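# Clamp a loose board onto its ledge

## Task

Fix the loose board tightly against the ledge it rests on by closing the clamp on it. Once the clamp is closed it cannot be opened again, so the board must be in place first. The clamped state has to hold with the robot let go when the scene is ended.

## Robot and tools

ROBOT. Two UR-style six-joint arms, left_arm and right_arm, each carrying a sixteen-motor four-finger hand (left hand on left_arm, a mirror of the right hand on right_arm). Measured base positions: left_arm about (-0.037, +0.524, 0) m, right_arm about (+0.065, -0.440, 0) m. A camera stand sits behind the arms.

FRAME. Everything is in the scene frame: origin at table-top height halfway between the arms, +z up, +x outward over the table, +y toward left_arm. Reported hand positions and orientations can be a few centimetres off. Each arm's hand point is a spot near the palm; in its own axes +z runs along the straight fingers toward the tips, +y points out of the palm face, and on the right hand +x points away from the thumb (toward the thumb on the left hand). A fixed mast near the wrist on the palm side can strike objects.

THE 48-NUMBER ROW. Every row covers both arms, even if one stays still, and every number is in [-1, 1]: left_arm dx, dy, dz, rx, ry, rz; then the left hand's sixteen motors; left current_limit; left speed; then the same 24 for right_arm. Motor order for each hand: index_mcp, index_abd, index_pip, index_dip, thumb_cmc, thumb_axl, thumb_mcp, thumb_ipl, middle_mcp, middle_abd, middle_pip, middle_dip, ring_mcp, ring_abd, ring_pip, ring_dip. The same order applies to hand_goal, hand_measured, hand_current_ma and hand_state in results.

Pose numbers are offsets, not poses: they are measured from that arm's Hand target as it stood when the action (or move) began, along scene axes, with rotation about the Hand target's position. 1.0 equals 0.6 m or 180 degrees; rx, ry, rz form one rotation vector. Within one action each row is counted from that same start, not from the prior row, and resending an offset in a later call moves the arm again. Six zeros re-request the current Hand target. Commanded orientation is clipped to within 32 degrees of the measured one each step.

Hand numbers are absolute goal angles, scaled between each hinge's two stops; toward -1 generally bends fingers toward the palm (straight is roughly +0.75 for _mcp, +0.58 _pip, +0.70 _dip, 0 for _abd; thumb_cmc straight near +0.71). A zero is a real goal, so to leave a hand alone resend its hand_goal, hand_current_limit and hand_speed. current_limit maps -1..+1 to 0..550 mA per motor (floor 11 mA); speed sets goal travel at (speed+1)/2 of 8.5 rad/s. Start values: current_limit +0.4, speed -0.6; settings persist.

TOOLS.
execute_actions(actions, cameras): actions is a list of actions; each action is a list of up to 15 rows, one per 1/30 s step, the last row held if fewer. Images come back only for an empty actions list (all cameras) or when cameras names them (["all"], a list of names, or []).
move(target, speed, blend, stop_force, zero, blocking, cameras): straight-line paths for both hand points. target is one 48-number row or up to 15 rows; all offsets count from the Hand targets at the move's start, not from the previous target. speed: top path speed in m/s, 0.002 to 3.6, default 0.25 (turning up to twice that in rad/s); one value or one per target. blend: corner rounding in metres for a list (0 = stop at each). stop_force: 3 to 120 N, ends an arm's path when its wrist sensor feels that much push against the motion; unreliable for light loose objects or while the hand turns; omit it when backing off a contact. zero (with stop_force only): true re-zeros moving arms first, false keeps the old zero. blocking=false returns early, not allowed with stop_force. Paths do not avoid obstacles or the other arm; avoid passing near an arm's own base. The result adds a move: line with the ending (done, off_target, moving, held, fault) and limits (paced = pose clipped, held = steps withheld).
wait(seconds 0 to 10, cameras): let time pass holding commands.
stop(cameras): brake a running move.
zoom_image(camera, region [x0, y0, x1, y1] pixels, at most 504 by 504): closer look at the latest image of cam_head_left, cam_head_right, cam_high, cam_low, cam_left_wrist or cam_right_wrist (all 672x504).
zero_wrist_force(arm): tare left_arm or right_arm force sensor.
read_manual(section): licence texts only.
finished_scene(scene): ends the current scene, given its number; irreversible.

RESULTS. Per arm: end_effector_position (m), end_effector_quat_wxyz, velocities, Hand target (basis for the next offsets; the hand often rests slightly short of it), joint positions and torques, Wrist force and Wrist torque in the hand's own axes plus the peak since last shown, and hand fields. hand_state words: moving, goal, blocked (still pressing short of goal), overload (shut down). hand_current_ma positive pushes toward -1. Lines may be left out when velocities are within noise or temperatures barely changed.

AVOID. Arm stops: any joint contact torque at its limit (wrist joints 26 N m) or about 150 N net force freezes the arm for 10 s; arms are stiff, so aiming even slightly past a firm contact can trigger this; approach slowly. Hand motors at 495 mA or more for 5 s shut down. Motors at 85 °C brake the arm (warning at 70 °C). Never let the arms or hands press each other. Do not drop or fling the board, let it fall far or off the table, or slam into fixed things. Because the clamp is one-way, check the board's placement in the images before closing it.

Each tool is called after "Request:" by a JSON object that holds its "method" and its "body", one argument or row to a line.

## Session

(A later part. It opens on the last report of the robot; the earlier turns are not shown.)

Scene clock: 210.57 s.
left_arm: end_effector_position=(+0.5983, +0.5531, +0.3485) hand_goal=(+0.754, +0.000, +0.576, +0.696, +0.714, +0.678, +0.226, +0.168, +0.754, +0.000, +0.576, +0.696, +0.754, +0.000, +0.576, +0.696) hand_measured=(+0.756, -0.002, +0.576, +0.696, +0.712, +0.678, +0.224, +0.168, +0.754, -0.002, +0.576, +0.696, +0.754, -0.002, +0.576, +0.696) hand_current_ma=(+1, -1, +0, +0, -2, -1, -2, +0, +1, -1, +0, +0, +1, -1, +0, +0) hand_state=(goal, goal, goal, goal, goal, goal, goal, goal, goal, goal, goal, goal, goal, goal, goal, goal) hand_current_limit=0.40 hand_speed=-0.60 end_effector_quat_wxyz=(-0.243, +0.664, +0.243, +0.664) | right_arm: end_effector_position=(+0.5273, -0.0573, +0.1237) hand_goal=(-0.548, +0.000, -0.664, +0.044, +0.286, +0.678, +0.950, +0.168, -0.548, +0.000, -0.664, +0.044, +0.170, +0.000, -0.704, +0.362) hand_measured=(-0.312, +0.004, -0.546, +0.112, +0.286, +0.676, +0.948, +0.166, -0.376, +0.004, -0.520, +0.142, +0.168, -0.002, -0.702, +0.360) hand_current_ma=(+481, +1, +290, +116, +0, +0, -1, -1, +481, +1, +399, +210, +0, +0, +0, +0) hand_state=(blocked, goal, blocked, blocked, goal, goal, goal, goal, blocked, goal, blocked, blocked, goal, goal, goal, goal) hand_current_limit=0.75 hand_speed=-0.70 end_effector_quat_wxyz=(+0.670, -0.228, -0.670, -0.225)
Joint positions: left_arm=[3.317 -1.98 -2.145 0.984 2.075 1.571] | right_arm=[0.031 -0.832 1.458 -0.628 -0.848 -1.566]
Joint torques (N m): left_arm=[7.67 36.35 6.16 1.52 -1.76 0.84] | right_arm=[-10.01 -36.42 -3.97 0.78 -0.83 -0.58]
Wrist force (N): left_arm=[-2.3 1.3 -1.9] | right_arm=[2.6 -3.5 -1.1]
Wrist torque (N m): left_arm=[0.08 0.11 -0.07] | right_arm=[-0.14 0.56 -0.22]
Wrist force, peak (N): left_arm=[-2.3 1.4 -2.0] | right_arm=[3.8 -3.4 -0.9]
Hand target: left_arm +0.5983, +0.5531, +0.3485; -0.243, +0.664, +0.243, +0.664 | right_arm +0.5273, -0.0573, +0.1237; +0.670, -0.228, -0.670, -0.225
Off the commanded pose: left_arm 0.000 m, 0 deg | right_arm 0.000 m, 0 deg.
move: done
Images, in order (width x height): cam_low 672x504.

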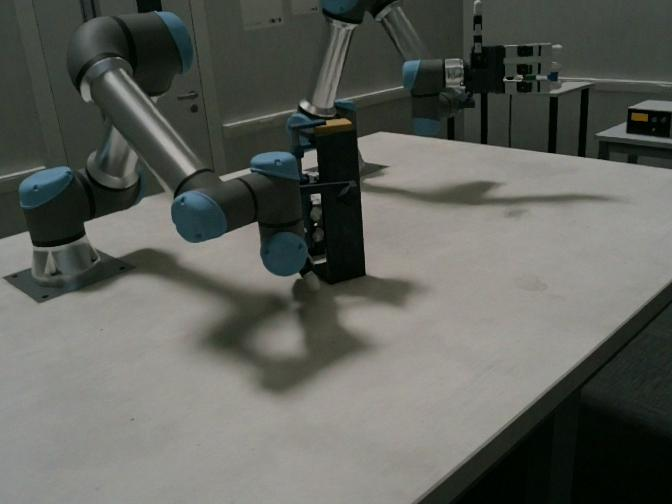

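Request:
{"method": "move", "body": {
  "target": [
    [0,0,0,0,0,0,0.754,0,0.576,0.696,0.714,0.678,0.226,0.168,0.754,0,0.576,0.696,0.754,0,0.576,0.696,0.4,-0.6,0,0,0,0,0,0,-0.548,0,-0.664,0.043,0.286,0.678,0.95,0.168,-0.548,0,-0.664,0.043,-0.3,0,-0.98,0.1,1.0,-0.7]
  ],
  "speed": 0.05,
  "cameras": ["cam_low","cam_head_right"]
}}

Request:
{"method": "zoom_image", "body": {
  "camera": "cam_low",
  "region": [290, 170, 350, 230]
}}

Request:
{"method": "zoom_image", "body": {
  "camera": "cam_low",
  "region": [280, 100, 350, 170]
}}

Request:
{"method": "move", "body": {
  "target": [
    [0,0,0,0,0,0,0.754,0,0.576,0.696,0.714,0.678,0.226,0.168,0.754,0,0.576,0.696,0.754,0,0.576,0.696,0.4,-0.6,0,0,0,0,0,0,-0.548,0,-0.664,0.043,0.286,0.678,0.95,0.168,-0.548,0,-0.664,0.043,0.17,0,-0.704,0.362,0.75,-0.7]
  ],
  "speed": 0.05,
  "cameras": ["cam_low","cam_head_left","cam_head_right"]
}}

Request:
{"method": "zoom_image", "body": {
  "camera": "cam_low",
  "region": [290, 170, 350, 230]
}}

Request:
{"method": "zoom_image", "body": {
  "camera": "cam_low",
  "region": [280, 100, 350, 170]
}}

Scene clock: 212.00 s.
left_arm: end_effector_position=(+0.5983, +0.5531, +0.3485) hand_goal=(+0.754, +0.000, +0.576, +0.696, +0.714, +0.678, +0.226, +0.168, +0.754, +0.000, +0.576, +0.696, +0.754, +0.000, +0.576, +0.696) hand_measured=(+0.756, -0.002, +0.576, +0.696, +0.712, +0.678, +0.224, +0.168, +0.754, -0.002, +0.576, +0.696, +0.754, -0.002, +0.576, +0.696) hand_current_ma=(+1, -1, +0, +0, -2, -1, -2, +0, +1, -1, +0, +0, +1, -1, +0, +0) hand_state=(goal, goal, goal, goal, goal, goal, goal, goal, goal, goal, goal, goal, goal, goal, goal, goal) hand_current_limit=0.40 hand_speed=-0.60 end_effector_quat_wxyz=(-0.243, +0.664, +0.243, +0.664) | right_arm: end_effector_position=(+0.5273, -0.0573, +0.1237) hand_goal=(-0.548, +0.000, -0.664, +0.044, +0.286, +0.678, +0.950, +0.168, -0.548, +0.000, -0.664, +0.044, -0.300, +0.000, -0.980, +0.100) hand_measured=(-0.312, +0.004, -0.546, +0.112, +0.286, +0.676, +0.948, +0.166, -0.376, +0.004, -0.520, +0.142, +0.128, -0.002, -0.726, +0.242) hand_current_ma=(+550, +1, +290, +116, +0, +0, -1, -1, +550, +1, +399, +210, +550, +0, +550, +393) hand_state=(blocked, goal, blocked, blocked, goal, goal, goal, goal, blocked, goal, blocked, blocked, blocked, goal, blocked, blocked) hand_current_limit=1.00 hand_speed=-0.70 end_effector_quat_wxyz=(+0.670, -0.228, -0.670, -0.225)
Joint positions: left_arm=[3.317 -1.98 -2.145 0.984 2.075 1.571] | right_arm=[0.031 -0.832 1.458 -0.628 -0.848 -1.566]
Joint torques (N m): left_arm=[7.79 35.94 6.2 1.48 -1.76 0.69] | right_arm=[-10.13 -39.23 -3.47 1.22 -0.7 -0.68]
Wrist force (N): left_arm=[-2.2 1.5 -1.8] | right_arm=[1.3 -1.4 -1.2]
Wrist torque (N m): left_arm=[0.09 0.11 -0.08] | right_arm=[-0.05 0.64 0.13]
Wrist force, peak (N): left_arm=[-2.2 1.6 -1.9] | right_arm=[4.0 -3.1 -0.8]
Hand target: left_arm +0.5983, +0.5531, +0.3485; -0.243, +0.664, +0.243, +0.664 | right_arm +0.5273, -0.0573, +0.1237; +0.670, -0.228, -0.670, -0.225
Off the commanded pose: left_arm 0.000 m, 0 deg | right_arm 0.000 m, 0 deg.
move: done
Images, in order (width x height): cam_head_right 672x504, cam_low 672x504.

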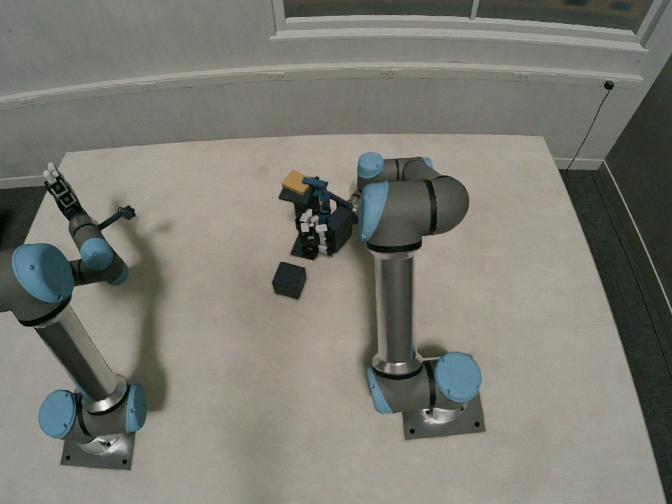

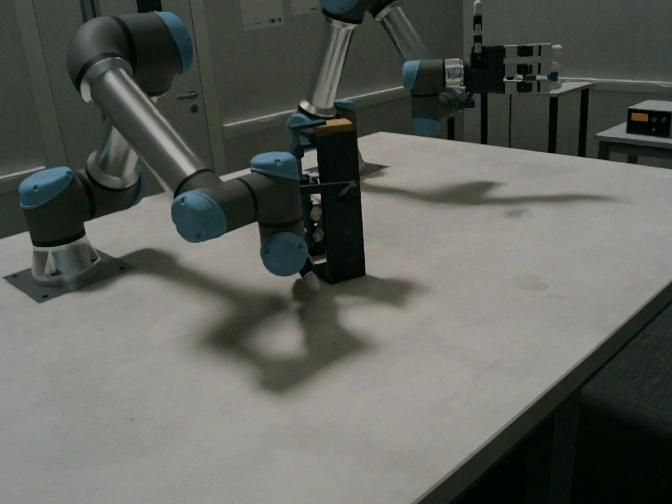

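Scaled by 8.400 from the camera's 672x504 image, which has a finer 960x720 frame.

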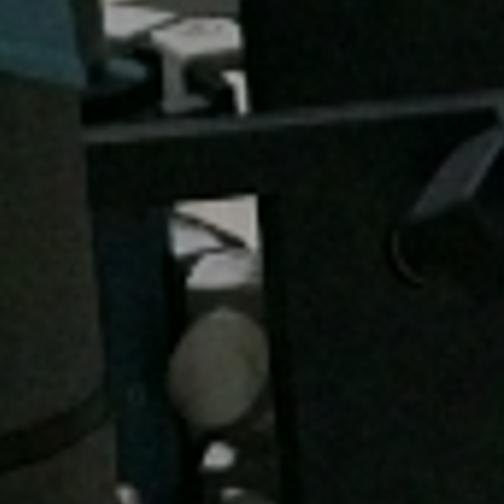

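Scaled by 7.200 from the camera's 672x504 image, which has a finer 960x720 frame.

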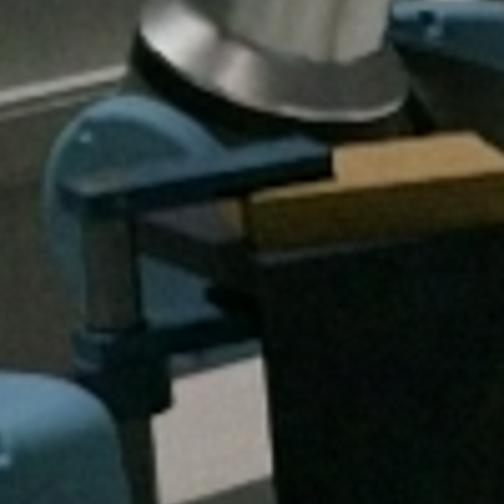

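Scene clock: 212.53 s.
left_arm: end_effector_position=(+0.5983, +0.5531, +0.3485) hand_goal=(+0.754, +0.000, +0.576, +0.696, +0.714, +0.678, +0.226, +0.168, +0.754, +0.000, +0.576, +0.696, +0.754, +0.000, +0.576, +0.696) hand_measured=(+0.756, -0.002, +0.576, +0.696, +0.712, +0.678, +0.224, +0.168, +0.754, -0.002, +0.576, +0.696, +0.754, -0.002, +0.576, +0.696) hand_current_ma=(+1, -1, +0, +0, -2, -1, -2, +0, +1, -1, +0, +0, +1, -1, +0, +0) hand_state=(goal, goal, goal, goal, goal, goal, goal, goal, goal, goal, goal, goal, goal, goal, goal, goal) hand_current_limit=0.40 hand_speed=-0.60 end_effector_quat_wxyz=(-0.243, +0.664, +0.243, +0.664) | right_arm: end_effector_position=(+0.5273, -0.0573, +0.1237) hand_goal=(-0.548, +0.000, -0.664, +0.044, +0.286, +0.678, +0.950, +0.168, -0.548, +0.000, -0.664, +0.044, +0.170, +0.000, -0.704, +0.362) hand_measured=(-0.312, +0.004, -0.546, +0.112, +0.286, +0.676, +0.948, +0.166, -0.376, +0.004, -0.520, +0.142, +0.168, -0.002, -0.702, +0.360) hand_current_ma=(+481, +1, +290, +116, +0, +0, -1, -1, +481, +1, +399, +210, +0, +0, +1, +0) hand_state=(blocked, goal, blocked, blocked, goal, goal, goal, goal, blocked, goal, blocked, blocked, goal, goal, goal, goal) hand_current_limit=0.75 hand_speed=-0.70 end_effector_quat_wxyz=(+0.670, -0.228, -0.670, -0.225)
Joint positions: left_arm=[3.317 -1.98 -2.145 0.984 2.075 1.571] | right_arm=[0.031 -0.832 1.458 -0.628 -0.848 -1.566]
Joint torques (N m): left_arm=[7.67 36.09 6.58 1.47 -1.79 0.78] | right_arm=[-8.89 -39.93 -4.04 1.29 -0.53 -0.66]
Wrist force (N): left_arm=[-2.0 1.3 -1.9] | right_arm=[0.8 -4.4 -1.7]
Wrist torque (N m): left_arm=[0.07 0.07 -0.04] | right_arm=[-0.17 0.63 -0.33]
Wrist force, peak (N): left_arm=[-2.2 1.5 -2.1] | right_arm=[2.4 -4.2 -1.4]
Hand target: left_arm +0.5983, +0.5531, +0.3485; -0.243, +0.664, +0.243, +0.664 | right_arm +0.5273, -0.0573, +0.1237; +0.670, -0.228, -0.670, -0.225
Off the commanded pose: left_arm 0.000 m, 0 deg | right_arm 0.000 m, 0 deg.
move: done
Images, in order (width x height): cam_head_left 672x504, cam_head_right 672x504, cam_low 672x504.

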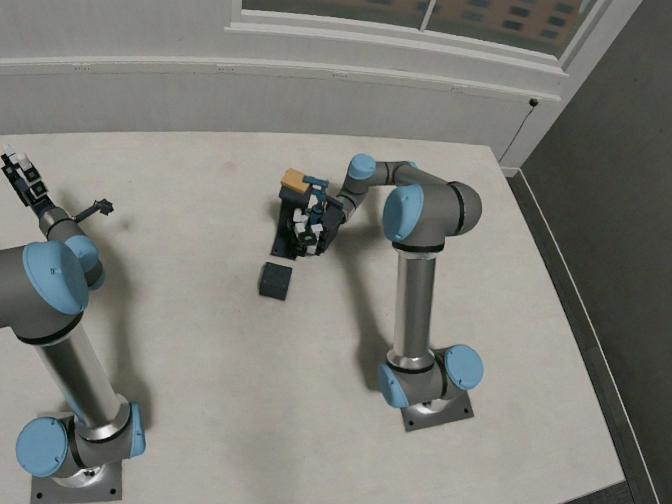

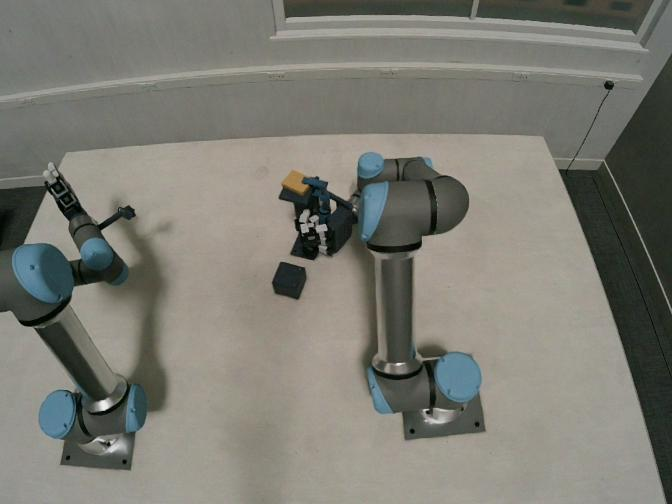

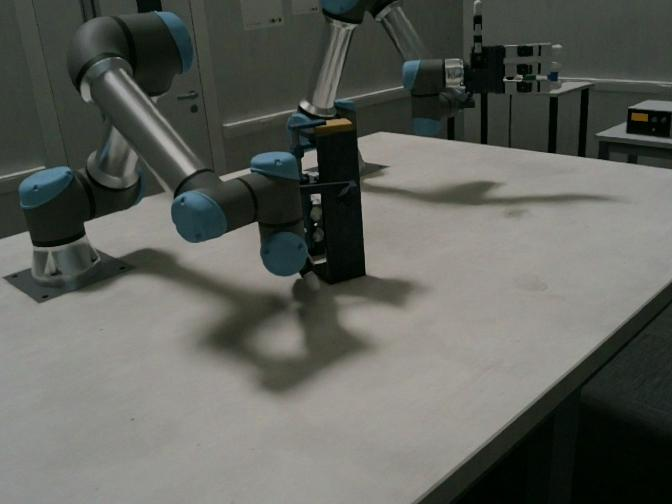

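Scaled by 8.400 from the camera's 672x504 image, which has a finer 960x720 frame.

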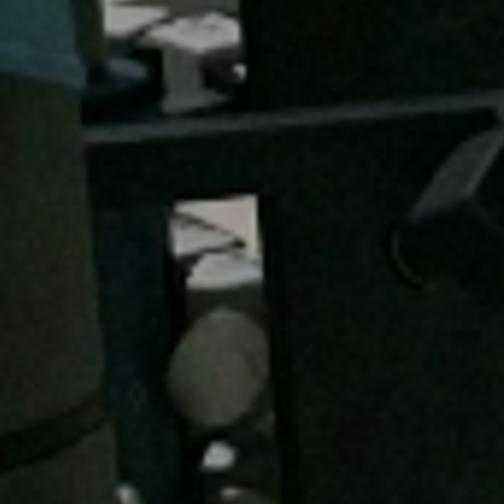

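Scaled by 7.200 from the camera's 672x504 image, which has a finer 960x720 frame.

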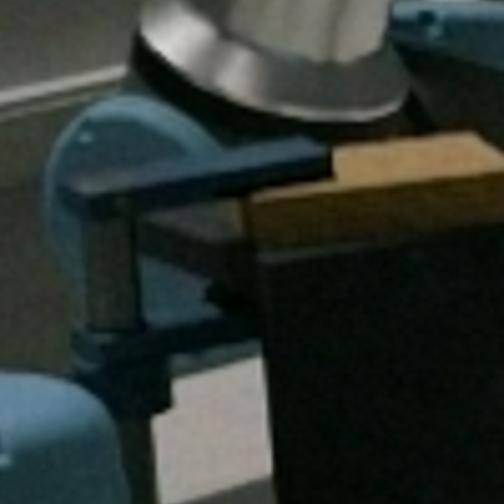

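Request:
{"method": "zoom_image", "body": {
  "camera": "cam_low",
  "region": [290, 110, 330, 150]
}}

Request:
{"method": "zoom_image", "body": {
  "camera": "cam_head_left",
  "region": [270, 150, 350, 230]
}}

Request:
{"method": "zoom_image", "body": {
  "camera": "cam_head_right",
  "region": [280, 160, 360, 240]
}}

Scaled by 12.600 from the camera's 672x504 image, which has a finer 960x720 frame.

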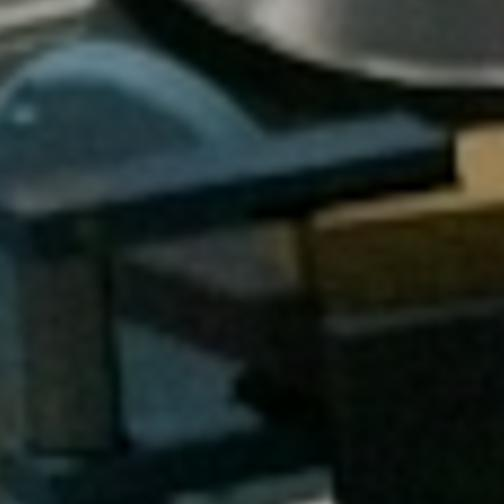

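Scaled by 6.300 from the camera's 672x504 image, which has a finer 960x720 frame.

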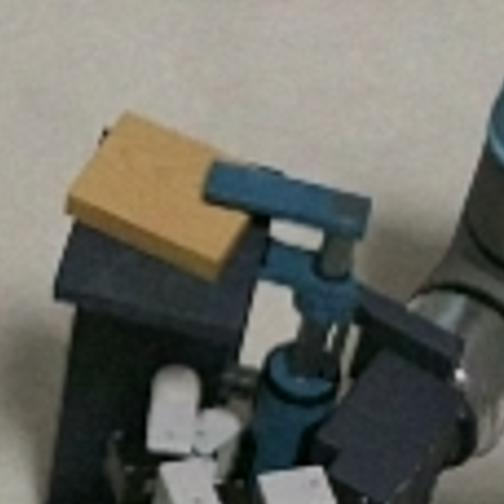

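Scaled by 6.300 from the camera's 672x504 image, which has a finer 960x720 frame.

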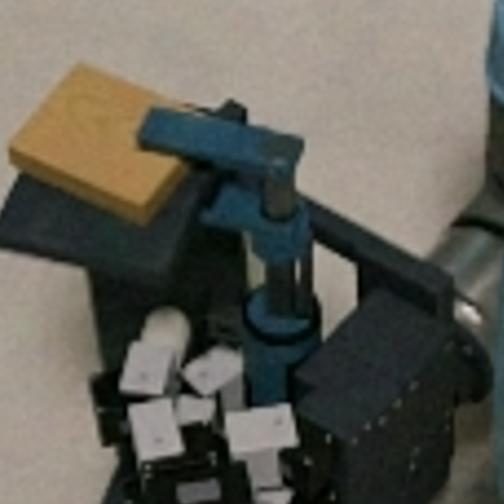

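Request:
{"method": "move", "body": {
  "target": [
    [0,0,0,0,0,0,0.754,0,0.576,0.696,0.714,0.678,0.226,0.168,0.754,0,0.576,0.696,0.754,0,0.576,0.696,0.4,-0.6,0,0,0,0,0,0,-0.548,0,-0.664,0.043,0.286,0.678,0.95,0.168,-0.548,0,-0.664,0.043,-0.3,0,-0.98,0.1,1.0,-0.7],
    [0,0,0,0,0,0,0.754,0,0.576,0.696,0.714,0.678,0.226,0.168,0.754,0,0.576,0.696,0.754,0,0.576,0.696,0.4,-0.6,0,0,0,0,0,0,-0.548,0,-0.664,0.043,0.286,0.678,0.95,0.168,-0.548,0,-0.664,0.043,0.17,0,-0.704,0.362,0.75,-0.7],
    [0,0,0,0,0,0,0.754,0,0.576,0.696,0.714,0.678,0.226,0.168,0.754,0,0.576,0.696,0.754,0,0.576,0.696,0.4,-0.6,0,0,0,0,0,0,-0.548,0,-0.664,0.043,0.286,0.678,0.95,0.168,-0.548,0,-0.664,0.043,-0.3,0,-0.98,0.1,1.0,-0.7]
  ],
  "speed": 0.05,
  "cameras": ["cam_head_right"]
}}

Request:
{"method": "zoom_image", "body": {
  "camera": "cam_head_right",
  "region": [280, 160, 360, 240]
}}

Request:
{"method": "move", "body": {
  "target": [
    [0,0,0,0,0,0,0.754,0,0.576,0.696,0.714,0.678,0.226,0.168,0.754,0,0.576,0.696,0.754,0,0.576,0.696,0.4,-0.6,0,0,0,0,0,0,-0.548,0,-0.664,0.043,0.286,0.678,0.95,0.168,-0.548,0,-0.664,0.043,0.17,0,-0.704,0.362,0.75,-0.7]
  ],
  "speed": 0.05,
  "cameras": ["cam_low","cam_head_left","cam_head_right"]
}}

Request:
{"method": "zoom_image", "body": {
  "camera": "cam_low",
  "region": [280, 100, 350, 170]
}}

Request:
{"method": "zoom_image", "body": {
  "camera": "cam_head_right",
  "region": [280, 160, 360, 240]
}}

Scene clock: 215.63 s.
left_arm: end_effector_position=(+0.5983, +0.5531, +0.3485) hand_goal=(+0.754, +0.000, +0.576, +0.696, +0.714, +0.678, +0.226, +0.168, +0.754, +0.000, +0.576, +0.696, +0.754, +0.000, +0.576, +0.696) hand_measured=(+0.756, -0.002, +0.576, +0.696, +0.712, +0.678, +0.224, +0.168, +0.754, -0.002, +0.576, +0.696, +0.754, -0.002, +0.576, +0.696) hand_current_ma=(+1, -1, +0, +0, -2, -1, -2, +0, +1, -1, +0, +0, +1, -1, +0, +0) hand_state=(goal, goal, goal, goal, goal, goal, goal, goal, goal, goal, goal, goal, goal, goal, goal, goal) hand_current_limit=0.40 hand_speed=-0.60 end_effector_quat_wxyz=(-0.243, +0.664, +0.243, +0.664) | right_arm: end_effector_position=(+0.5273, -0.0573, +0.1237) hand_goal=(-0.548, +0.000, -0.664, +0.044, +0.286, +0.678, +0.950, +0.168, -0.548, +0.000, -0.664, +0.044, -0.300, +0.000, -0.980, +0.100) hand_measured=(-0.314, +0.004, -0.546, +0.112, +0.286, +0.676, +0.948, +0.166, -0.376, +0.004, -0.520, +0.142, +0.132, -0.002, -0.726, +0.258) hand_current_ma=(+550, +1, +290, +116, +0, +0, -1, -1, +550, +1, +399, +210, +550, +0, +550, +473) hand_state=(blocked, goal, blocked, blocked, goal, goal, goal, goal, blocked, goal, blocked, blocked, blocked, goal, blocked, blocked) hand_current_limit=1.00 hand_speed=-0.70 end_effector_quat_wxyz=(+0.670, -0.228, -0.670, -0.225)
Joint positions: left_arm=[3.317 -1.98 -2.145 0.984 2.075 1.571] | right_arm=[0.031 -0.832 1.458 -0.628 -0.848 -1.566]
Joint torques (N m): left_arm=[7.71 36.28 5.88 1.48 -1.8 0.69] | right_arm=[-9.35 -48.46 -4.29 2.62 -0.61 -0.92]
Wrist force (N): left_arm=[-2.2 1.6 -1.8] | right_arm=[-1.8 -2.3 -2.5]
Wrist torque (N m): left_arm=[0.10 0.10 -0.07] | right_arm=[-0.07 0.78 0.09]
Wrist force, peak (N): left_arm=[-2.3 1.5 -2.0] | right_arm=[-0.5 -4.8 -1.9]
Hand target: left_arm +0.5983, +0.5531, +0.3485; -0.243, +0.664, +0.243, +0.664 | right_arm +0.5273, -0.0573, +0.1237; +0.670, -0.228, -0.670, -0.225
Off the commanded pose: left_arm 0.000 m, 0 deg | right_arm 0.000 m, 0 deg.
move: done
Images, in order (width x height): cam_head_right 672x504.

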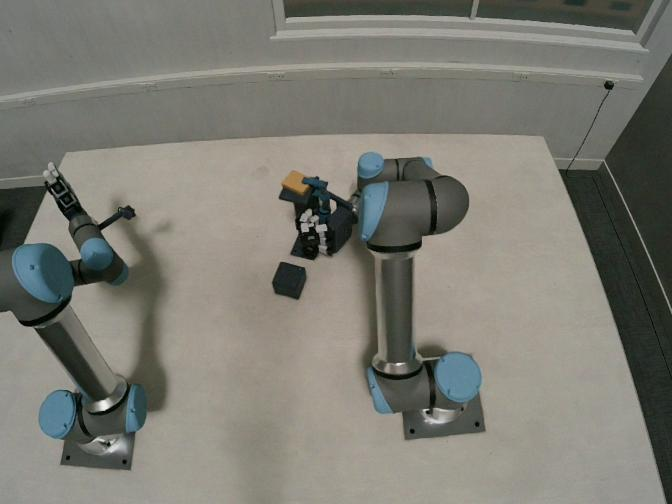

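Scaled by 6.300 from the camera's 672x504 image, which has a finer 960x720 frame.

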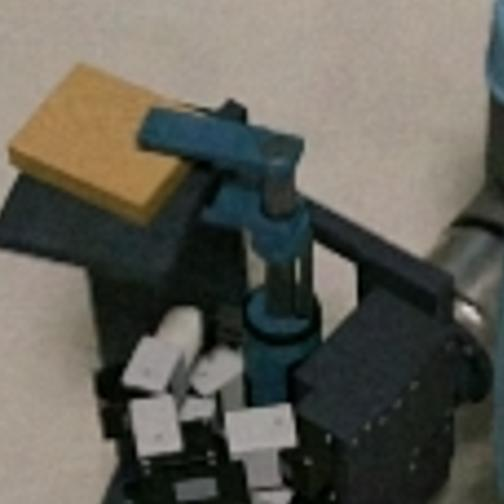

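Scene clock: 216.17 s.
left_arm: end_effector_position=(+0.5983, +0.5531, +0.3485) hand_goal=(+0.754, +0.000, +0.576, +0.696, +0.714, +0.678, +0.226, +0.168, +0.754, +0.000, +0.576, +0.696, +0.754, +0.000, +0.576, +0.696) hand_measured=(+0.756, -0.002, +0.576, +0.696, +0.712, +0.678, +0.224, +0.168, +0.754, -0.002, +0.576, +0.696, +0.754, -0.002, +0.576, +0.696) hand_current_ma=(+1, -1, +0, +0, -2, -1, -2, +0, +1, -1, +0, +0, +1, -1, +0, +0) hand_state=(goal, goal, goal, goal, goal, goal, goal, goal, goal, goal, goal, goal, goal, goal, goal, goal) hand_current_limit=0.40 hand_speed=-0.60 end_effector_quat_wxyz=(-0.243, +0.664, +0.243, +0.664) | right_arm: end_effector_position=(+0.5273, -0.0573, +0.1237) hand_goal=(-0.548, +0.000, -0.664, +0.044, +0.286, +0.678, +0.950, +0.168, -0.548, +0.000, -0.664, +0.044, +0.170, +0.000, -0.704, +0.362) hand_measured=(-0.314, +0.004, -0.546, +0.112, +0.286, +0.676, +0.948, +0.166, -0.376, +0.004, -0.520, +0.142, +0.168, -0.002, -0.702, +0.360) hand_current_ma=(+481, +1, +290, +116, +0, +0, -1, -1, +481, +1, +399, +210, +0, +0, +1, +0) hand_state=(blocked, goal, blocked, blocked, goal, goal, goal, goal, blocked, goal, blocked, blocked, goal, goal, goal, goal) hand_current_limit=0.75 hand_speed=-0.70 end_effector_quat_wxyz=(+0.670, -0.228, -0.670, -0.225)
Joint positions: left_arm=[3.317 -1.98 -2.145 0.984 2.075 1.571] | right_arm=[0.031 -0.832 1.458 -0.628 -0.848 -1.566]
Joint torques (N m): left_arm=[7.8 36.21 6.32 1.62 -1.81 0.74] | right_arm=[-9.97 -49.49 -4.88 2.8 -0.65 -0.78]
Wrist force (N): left_arm=[-2.0 1.3 -1.8] | right_arm=[-0.5 -5.2 -1.9]
Wrist torque (N m): left_arm=[0.07 0.08 -0.05] | right_arm=[-0.19 0.73 -0.45]
Wrist force, peak (N): left_arm=[-2.3 1.6 -1.7] | right_arm=[-1.5 -5.5 -2.1]
Hand target: left_arm +0.5983, +0.5531, +0.3485; -0.243, +0.664, +0.243, +0.664 | right_arm +0.5273, -0.0573, +0.1237; +0.670, -0.228, -0.670, -0.225
Off the commanded pose: left_arm 0.000 m, 0 deg | right_arm 0.000 m, 0 deg.
move: done
Images, in order (width x height): cam_head_left 672x504, cam_head_right 672x504, cam_low 672x504.

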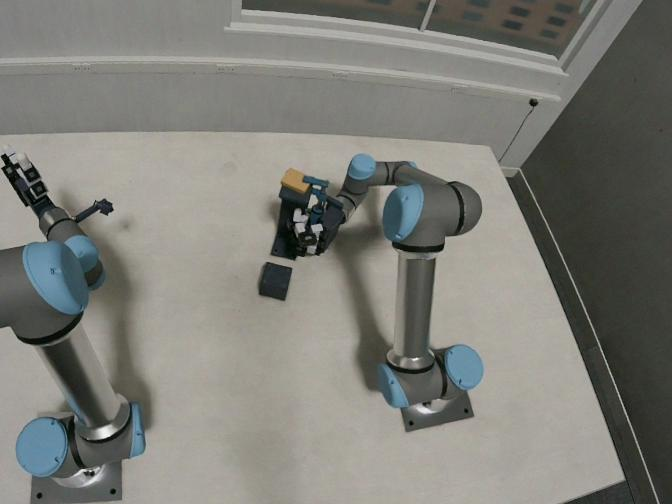

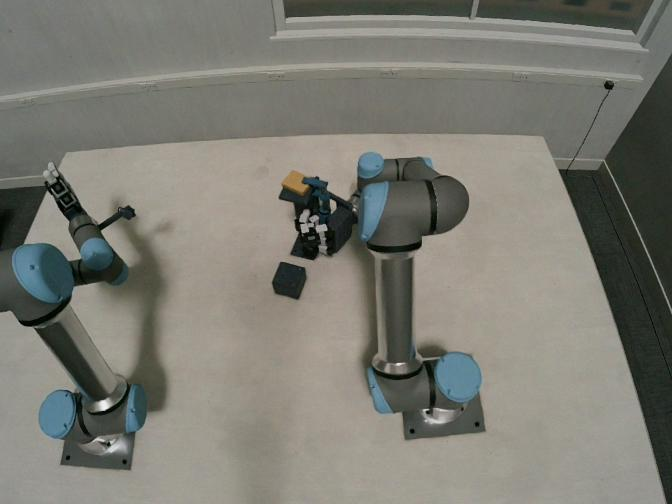

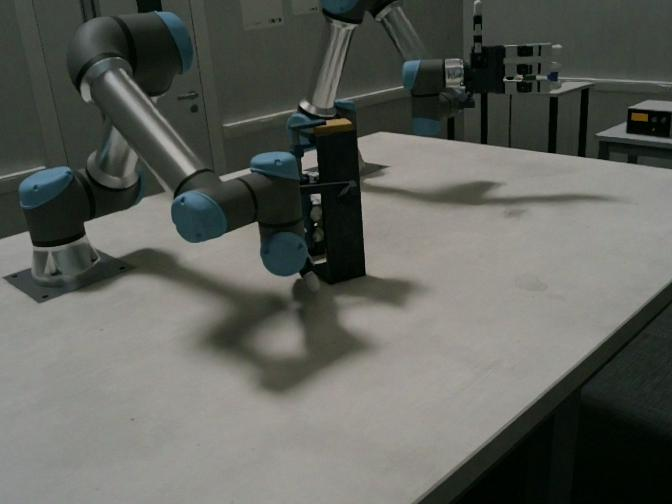

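Scaled by 7.200 from the camera's 672x504 image, which has a finer 960x720 frame.

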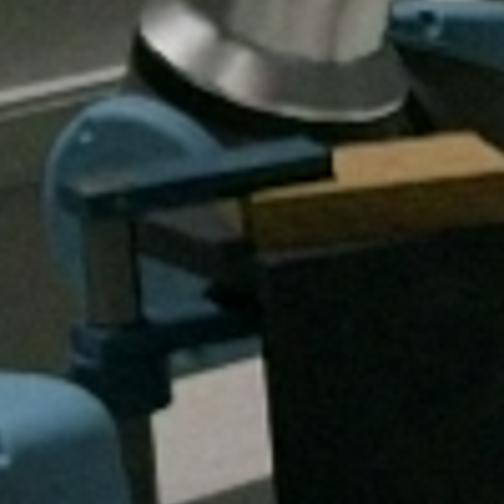

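Scaled by 6.300 from the camera's 672x504 image, which has a finer 960x720 frame.

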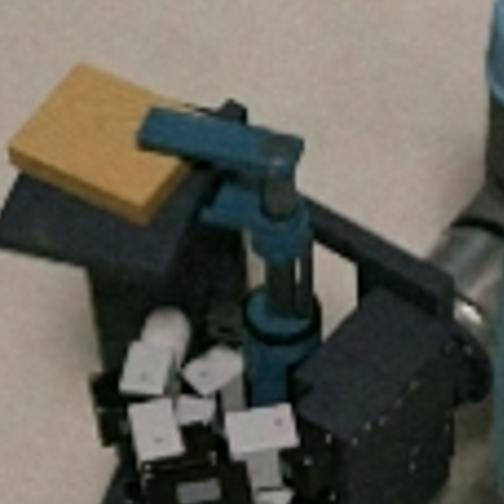

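Request:
{"method": "move", "body": {
  "target": [
    [0,0,0,0,0,0,0.754,0,0.576,0.696,0.714,0.678,0.226,0.168,0.754,0,0.576,0.696,0.754,0,0.576,0.696,0.4,-0.6,0,0,0,0,0,0,-0.548,0,-0.664,0.043,0.286,0.678,0.95,0.168,-0.548,0,-0.664,0.043,-0.3,0,-0.98,0.1,1.0,-0.7],
    [0,0,0,0,0,0,0.754,0,0.576,0.696,0.714,0.678,0.226,0.168,0.754,0,0.576,0.696,0.754,0,0.576,0.696,0.4,-0.6,0,0,0,0,0,0,-0.548,0,-0.664,0.043,0.286,0.678,0.95,0.168,-0.548,0,-0.664,0.043,0.2,0,-0.68,0.362,0.75,-0.7],
    [0,0,0,0,0,0,0.754,0,0.576,0.696,0.714,0.678,0.226,0.168,0.754,0,0.576,0.696,0.754,0,0.576,0.696,0.4,-0.6,0,0,0,0,0,0,-0.548,0,-0.664,0.043,0.286,0.678,0.95,0.168,-0.548,0,-0.664,0.043,-0.3,0,-0.98,0.1,1.0,-0.7],
    [0,0,0,0,0,0,0.754,0,0.576,0.696,0.714,0.678,0.226,0.168,0.754,0,0.576,0.696,0.754,0,0.576,0.696,0.4,-0.6,0,0,0,0,0,0,-0.548,0,-0.664,0.043,0.286,0.678,0.95,0.168,-0.548,0,-0.664,0.043,0.2,0,-0.68,0.362,0.75,-0.7],
    [0,0,0,0,0,0,0.754,0,0.576,0.696,0.714,0.678,0.226,0.168,0.754,0,0.576,0.696,0.754,0,0.576,0.696,0.4,-0.6,0,0,0,0,0,0,-0.548,0,-0.664,0.043,0.286,0.678,0.95,0.168,-0.548,0,-0.664,0.043,-0.3,0,-0.98,0.1,1.0,-0.7]
  ],
  "speed": 0.05
}}

Request:
{"method": "move", "body": {
  "target": [
    [0,0,0,0,0,0,0.754,0,0.576,0.696,0.714,0.678,0.226,0.168,0.754,0,0.576,0.696,0.754,0,0.576,0.696,0.4,-0.6,0,0,0,0,0,0,-0.548,0,-0.664,0.043,0.286,0.678,0.95,0.168,-0.548,0,-0.664,0.043,0.2,0,-0.68,0.362,0.75,-0.7]
  ],
  "speed": 0.05,
  "cameras": ["cam_low","cam_head_left","cam_head_right"]
}}

Request:
{"method": "zoom_image", "body": {
  "camera": "cam_low",
  "region": [280, 100, 350, 170]
}}

Request:
{"method": "zoom_image", "body": {
  "camera": "cam_head_left",
  "region": [270, 150, 350, 230]
}}

Scene clock: 220.13 s.
left_arm: end_effector_position=(+0.5983, +0.5531, +0.3485) hand_goal=(+0.754, +0.000, +0.576, +0.696, +0.714, +0.678, +0.226, +0.168, +0.754, +0.000, +0.576, +0.696, +0.754, +0.000, +0.576, +0.696) hand_measured=(+0.756, -0.002, +0.576, +0.696, +0.712, +0.678, +0.224, +0.168, +0.754, -0.002, +0.576, +0.696, +0.754, -0.002, +0.576, +0.696) hand_current_ma=(+1, -1, +0, +0, -2, -1, -2, +0, +1, -1, +0, +0, +1, -1, +0, +0) hand_state=(goal, goal, goal, goal, goal, goal, goal, goal, goal, goal, goal, goal, goal, goal, goal, goal) hand_current_limit=0.40 hand_speed=-0.60 end_effector_quat_wxyz=(-0.243, +0.664, +0.243, +0.664) | right_arm: end_effector_position=(+0.5273, -0.0573, +0.1237) hand_goal=(-0.548, +0.000, -0.664, +0.044, +0.286, +0.678, +0.950, +0.168, -0.548, +0.000, -0.664, +0.044, -0.300, +0.000, -0.980, +0.100) hand_measured=(-0.314, +0.004, -0.546, +0.112, +0.286, +0.676, +0.948, +0.166, -0.376, +0.004, -0.520, +0.142, +0.150, -0.002, -0.724, +0.264) hand_current_ma=(+550, +1, +290, +116, +0, +0, -1, -1, +550, +1, +399, +210, +550, +0, +550, +499) hand_state=(blocked, goal, blocked, blocked, goal, goal, goal, goal, blocked, goal, blocked, blocked, blocked, goal, blocked, blocked) hand_current_limit=1.00 hand_speed=-0.70 end_effector_quat_wxyz=(+0.670, -0.228, -0.670, -0.225)
Joint positions: left_arm=[3.317 -1.98 -2.145 0.984 2.075 1.571] | right_arm=[0.031 -0.832 1.458 -0.628 -0.848 -1.566]
Joint torques (N m): left_arm=[7.89 36.19 5.97 1.62 -1.82 0.7] | right_arm=[-3.57 -50.05 -6.63 3.02 -0.73 -0.79]
Wrist force (N): left_arm=[-2.1 1.4 -1.9] | right_arm=[-3.8 -3.0 -3.0]
Wrist torque (N m): left_arm=[0.08 0.09 -0.06] | right_arm=[-0.10 0.91 -0.01]
Wrist force, peak (N): left_arm=[-2.3 1.5 -2.0] | right_arm=[-2.8 -6.4 -2.5]
Hand target: left_arm +0.5983, +0.5531, +0.3485; -0.243, +0.664, +0.243, +0.664 | right_arm +0.5273, -0.0573, +0.1237; +0.670, -0.228, -0.670, -0.225
Off the commanded pose: left_arm 0.000 m, 0 deg | right_arm 0.000 m, 0 deg.
move: done

Scene clock: 220.67 s.
left_arm: end_effector_position=(+0.5983, +0.5531, +0.3485) hand_goal=(+0.754, +0.000, +0.576, +0.696, +0.714, +0.678, +0.226, +0.168, +0.754, +0.000, +0.576, +0.696, +0.754, +0.000, +0.576, +0.696) hand_measured=(+0.756, -0.002, +0.576, +0.696, +0.712, +0.678, +0.224, +0.168, +0.754, -0.002, +0.576, +0.696, +0.754, -0.002, +0.576, +0.696) hand_current_ma=(+1, -1, +0, +0, -2, -1, -2, +0, +1, -1, +0, +0, +1, -1, +0, +0) hand_state=(goal, goal, goal, goal, goal, goal, goal, goal, goal, goal, goal, goal, goal, goal, goal, goal) hand_current_limit=0.40 hand_speed=-0.60 end_effector_quat_wxyz=(-0.243, +0.664, +0.243, +0.664) | right_arm: end_effector_position=(+0.5273, -0.0573, +0.1237) hand_goal=(-0.548, +0.000, -0.664, +0.044, +0.286, +0.678, +0.950, +0.168, -0.548, +0.000, -0.664, +0.044, +0.200, +0.000, -0.680, +0.362) hand_measured=(-0.314, +0.004, -0.546, +0.112, +0.286, +0.676, +0.948, +0.166, -0.376, +0.004, -0.520, +0.142, +0.198, -0.002, -0.680, +0.360) hand_current_ma=(+481, +1, +290, +116, +0, +0, -1, -1, +481, +1, +399, +210, +0, +0, +0, +0) hand_state=(blocked, goal, blocked, blocked, goal, goal, goal, goal, blocked, goal, blocked, blocked, goal, goal, goal, goal) hand_current_limit=0.75 hand_speed=-0.70 end_effector_quat_wxyz=(+0.670, -0.228, -0.670, -0.225)
Joint positions: left_arm=[3.317 -1.98 -2.145 0.984 2.075 1.571] | right_arm=[0.031 -0.832 1.458 -0.628 -0.848 -1.566]
Joint torques (N m): left_arm=[7.47 36.06 6.18 1.59 -1.78 0.68] | right_arm=[-5.54 -50.7 -6.29 2.82 -0.8 -0.91]
Wrist force (N): left_arm=[-2.1 1.3 -1.8] | right_arm=[-2.0 -6.2 -2.1]
Wrist torque (N m): left_arm=[0.07 0.10 -0.06] | right_arm=[-0.24 0.82 -0.57]
Wrist force, peak (N): left_arm=[-2.4 1.6 -1.9] | right_arm=[-3.3 -6.6 -2.5]
Hand target: left_arm +0.5983, +0.5531, +0.3485; -0.243, +0.664, +0.243, +0.664 | right_arm +0.5273, -0.0573, +0.1237; +0.670, -0.228, -0.670, -0.225
Off the commanded pose: left_arm 0.000 m, 0 deg | right_arm 0.000 m, 0 deg.
move: done
Images, in order (width x height): cam_head_left 672x504, cam_head_right 672x504, cam_low 672x504.

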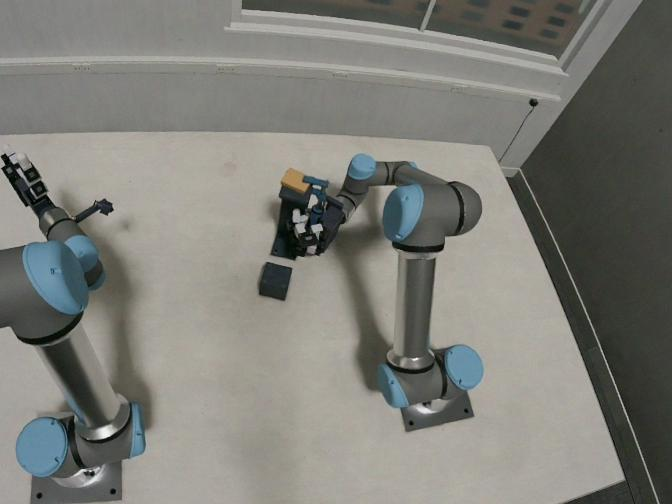

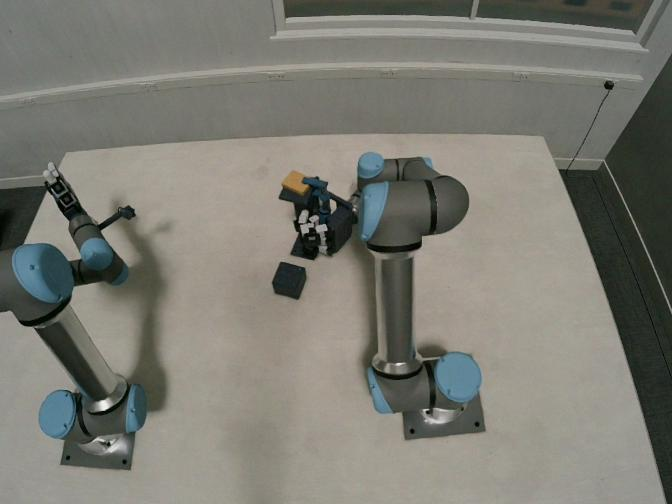

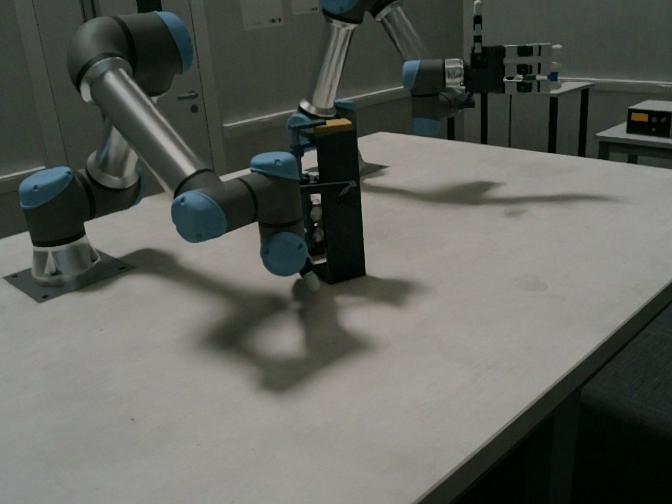

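Scaled by 7.200 from the camera's 672x504 image, which has a finer 960x720 frame.

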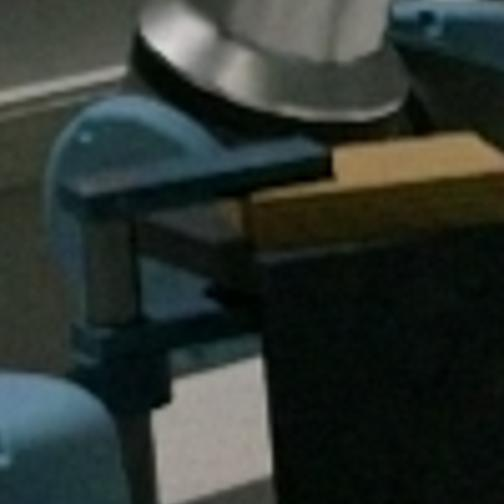

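Scaled by 6.300 from the camera's 672x504 image, which has a finer 960x720 frame.

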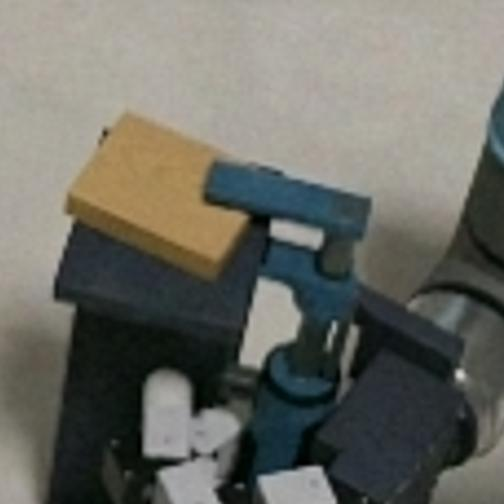

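Request:
{"method": "move", "body": {
  "target": [
    [0,0,0,0,0,0,0.754,0,0.576,0.696,0.714,0.678,0.226,0.168,0.754,0,0.576,0.696,0.754,0,0.576,0.696,0.4,-0.6,0,0,0,0,0,0,-0.548,0,-0.664,0.043,0.286,0.678,0.95,0.168,-0.548,0,-0.664,0.043,-0.3,0,-0.98,0.1,1.0,-0.7],
    [0,0,0,0,0,0,0.754,0,0.576,0.696,0.714,0.678,0.226,0.168,0.754,0,0.576,0.696,0.754,0,0.576,0.696,0.4,-0.6,0,0,0,0,0,0,-0.548,0,-0.664,0.043,0.286,0.678,0.95,0.168,-0.548,0,-0.664,0.043,0.2,0,-0.68,0.362,0.75,-0.7],
    [0,0,0,0,0,0,0.754,0,0.576,0.696,0.714,0.678,0.226,0.168,0.754,0,0.576,0.696,0.754,0,0.576,0.696,0.4,-0.6,0,0,0,0,0,0,-0.548,0,-0.664,0.043,0.286,0.678,0.95,0.168,-0.548,0,-0.664,0.043,-0.3,0,-0.98,0.1,1.0,-0.7],
    [0,0,0,0,0,0,0.754,0,0.576,0.696,0.714,0.678,0.226,0.168,0.754,0,0.576,0.696,0.754,0,0.576,0.696,0.4,-0.6,0,0,0,0,0,0,-0.548,0,-0.664,0.043,0.286,0.678,0.95,0.168,-0.548,0,-0.664,0.043,0.2,0,-0.68,0.362,0.75,-0.7],
    [0,0,0,0,0,0,0.754,0,0.576,0.696,0.714,0.678,0.226,0.168,0.754,0,0.576,0.696,0.754,0,0.576,0.696,0.4,-0.6,0,0,0,0,0,0,-0.548,0,-0.664,0.043,0.286,0.678,0.95,0.168,-0.548,0,-0.664,0.043,-0.3,0,-0.98,0.1,1.0,-0.7]
  ],
  "speed": 0.05
}}

Request:
{"method": "move", "body": {
  "target": [
    [0,0,0,0,0,0,0.754,0,0.576,0.696,0.714,0.678,0.226,0.168,0.754,0,0.576,0.696,0.754,0,0.576,0.696,0.4,-0.6,0,0,0,0,0,0,-0.548,0,-0.664,0.043,0.286,0.678,0.95,0.168,-0.548,0,-0.664,0.043,0.2,0,-0.68,0.362,0.75,-0.7]
  ],
  "speed": 0.05,
  "cameras": ["cam_low"]
}}

Request:
{"method": "zoom_image", "body": {
  "camera": "cam_low",
  "region": [280, 100, 350, 170]
}}

Scene clock: 224.20 s.
left_arm: end_effector_position=(+0.5983, +0.5531, +0.3485) hand_goal=(+0.754, +0.000, +0.576, +0.696, +0.714, +0.678, +0.226, +0.168, +0.754, +0.000, +0.576, +0.696, +0.754, +0.000, +0.576, +0.696) hand_measured=(+0.756, -0.002, +0.576, +0.696, +0.712, +0.678, +0.224, +0.168, +0.754, -0.002, +0.576, +0.696, +0.754, -0.002, +0.576, +0.696) hand_current_ma=(+1, -1, +0, +0, -2, -1, -2, +0, +1, -1, +0, +0, +1, -1, +0, +0) hand_state=(goal, goal, goal, goal, goal, goal, goal, goal, goal, goal, goal, goal, goal, goal, goal, goal) hand_current_limit=0.40 hand_speed=-0.60 end_effector_quat_wxyz=(-0.243, +0.664, +0.243, +0.664) | right_arm: end_effector_position=(+0.5273, -0.0573, +0.1237) hand_goal=(-0.548, +0.000, -0.664, +0.044, +0.286, +0.678, +0.950, +0.168, -0.548, +0.000, -0.664, +0.044, -0.300, +0.000, -0.980, +0.100) hand_measured=(-0.314, +0.004, -0.546, +0.112, +0.286, +0.676, +0.948, +0.166, -0.376, +0.004, -0.520, +0.142, +0.150, -0.002, -0.724, +0.268) hand_current_ma=(+550, +1, +290, +116, +0, +0, -1, -1, +550, +1, +399, +210, +550, +0, +550, +518) hand_state=(blocked, goal, blocked, blocked, goal, goal, goal, goal, blocked, goal, blocked, blocked, blocked, goal, blocked, blocked) hand_current_limit=1.00 hand_speed=-0.70 end_effector_quat_wxyz=(+0.670, -0.228, -0.670, -0.225)
Joint positions: left_arm=[3.317 -1.98 -2.145 0.984 2.075 1.571] | right_arm=[0.031 -0.832 1.458 -0.628 -0.848 -1.566]
Joint torques (N m): left_arm=[7.34 36.09 6.52 1.76 -1.73 0.68] | right_arm=[-1.47 -50.14 -8.22 2.7 -0.7 -0.68]
Wrist force (N): left_arm=[-2.0 1.3 -1.8] | right_arm=[-2.9 -2.8 -3.0]
Wrist torque (N m): left_arm=[0.08 0.10 -0.06] | right_arm=[-0.09 0.95 -0.02]
Wrist force, peak (N): left_arm=[-2.3 1.6 -1.9] | right_arm=[-3.7 -6.7 -2.5]
Hand target: left_arm +0.5983, +0.5531, +0.3485; -0.243, +0.664, +0.243, +0.664 | right_arm +0.5273, -0.0573, +0.1237; +0.670, -0.228, -0.670, -0.225
Off the commanded pose: left_arm 0.000 m, 0 deg | right_arm 0.000 m, 0 deg.
move: done

Scene clock: 224.73 s.
left_arm: end_effector_position=(+0.5983, +0.5531, +0.3485) hand_goal=(+0.754, +0.000, +0.576, +0.696, +0.714, +0.678, +0.226, +0.168, +0.754, +0.000, +0.576, +0.696, +0.754, +0.000, +0.576, +0.696) hand_measured=(+0.756, -0.002, +0.576, +0.696, +0.712, +0.678, +0.224, +0.168, +0.754, -0.002, +0.576, +0.696, +0.754, -0.002, +0.576, +0.696) hand_current_ma=(+1, -1, +0, +0, -2, -1, -2, +0, +1, -1, +0, +0, +1, -1, +0, +0) hand_state=(goal, goal, goal, goal, goal, goal, goal, goal, goal, goal, goal, goal, goal, goal, goal, goal) hand_current_limit=0.40 hand_speed=-0.60 end_effector_quat_wxyz=(-0.243, +0.664, +0.243, +0.664) | right_arm: end_effector_position=(+0.5273, -0.0573, +0.1237) hand_goal=(-0.548, +0.000, -0.664, +0.044, +0.286, +0.678, +0.950, +0.168, -0.548, +0.000, -0.664, +0.044, +0.200, +0.000, -0.680, +0.362) hand_measured=(-0.314, +0.004, -0.546, +0.112, +0.286, +0.676, +0.948, +0.166, -0.376, +0.004, -0.520, +0.142, +0.198, -0.002, -0.680, +0.360) hand_current_ma=(+481, +1, +290, +116, +0, +0, -1, -1, +481, +1, +399, +210, +0, +0, +0, +0) hand_state=(blocked, goal, blocked, blocked, goal, goal, goal, goal, blocked, goal, blocked, blocked, goal, goal, goal, goal) hand_current_limit=0.75 hand_speed=-0.70 end_effector_quat_wxyz=(+0.670, -0.228, -0.670, -0.225)
Joint positions: left_arm=[3.317 -1.98 -2.145 0.984 2.075 1.571] | right_arm=[0.031 -0.832 1.458 -0.628 -0.848 -1.566]
Joint torques (N m): left_arm=[7.73 36.26 6.22 1.74 -1.82 0.7] | right_arm=[-1.19 -50.86 -9.01 2.81 -0.6 -0.89]
Wrist force (N): left_arm=[-2.3 1.5 -1.7] | right_arm=[-3.4 -6.6 -2.5]
Wrist torque (N m): left_arm=[0.08 0.12 -0.08] | right_arm=[-0.24 0.81 -0.58]
Wrist force, peak (N): left_arm=[-2.3 1.5 -2.0] | right_arm=[-3.8 -6.7 -2.6]
Hand target: left_arm +0.5983, +0.5531, +0.3485; -0.243, +0.664, +0.243, +0.664 | right_arm +0.5273, -0.0573, +0.1237; +0.670, -0.228, -0.670, -0.225
Off the commanded pose: left_arm 0.000 m, 0 deg | right_arm 0.000 m, 0 deg.
move: done
Images, in order (width x height): cam_low 672x504.

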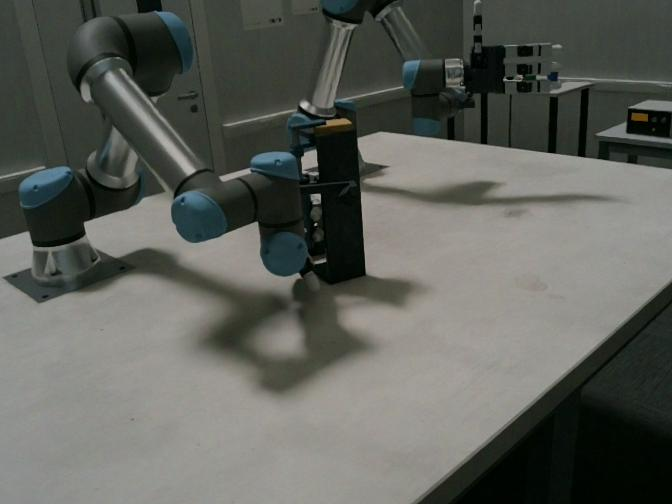

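Scaled by 7.200 from the camera's 672x504 image, which has a finer 960x720 frame.

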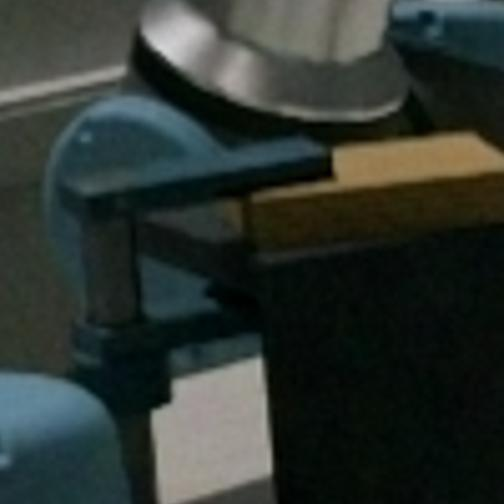

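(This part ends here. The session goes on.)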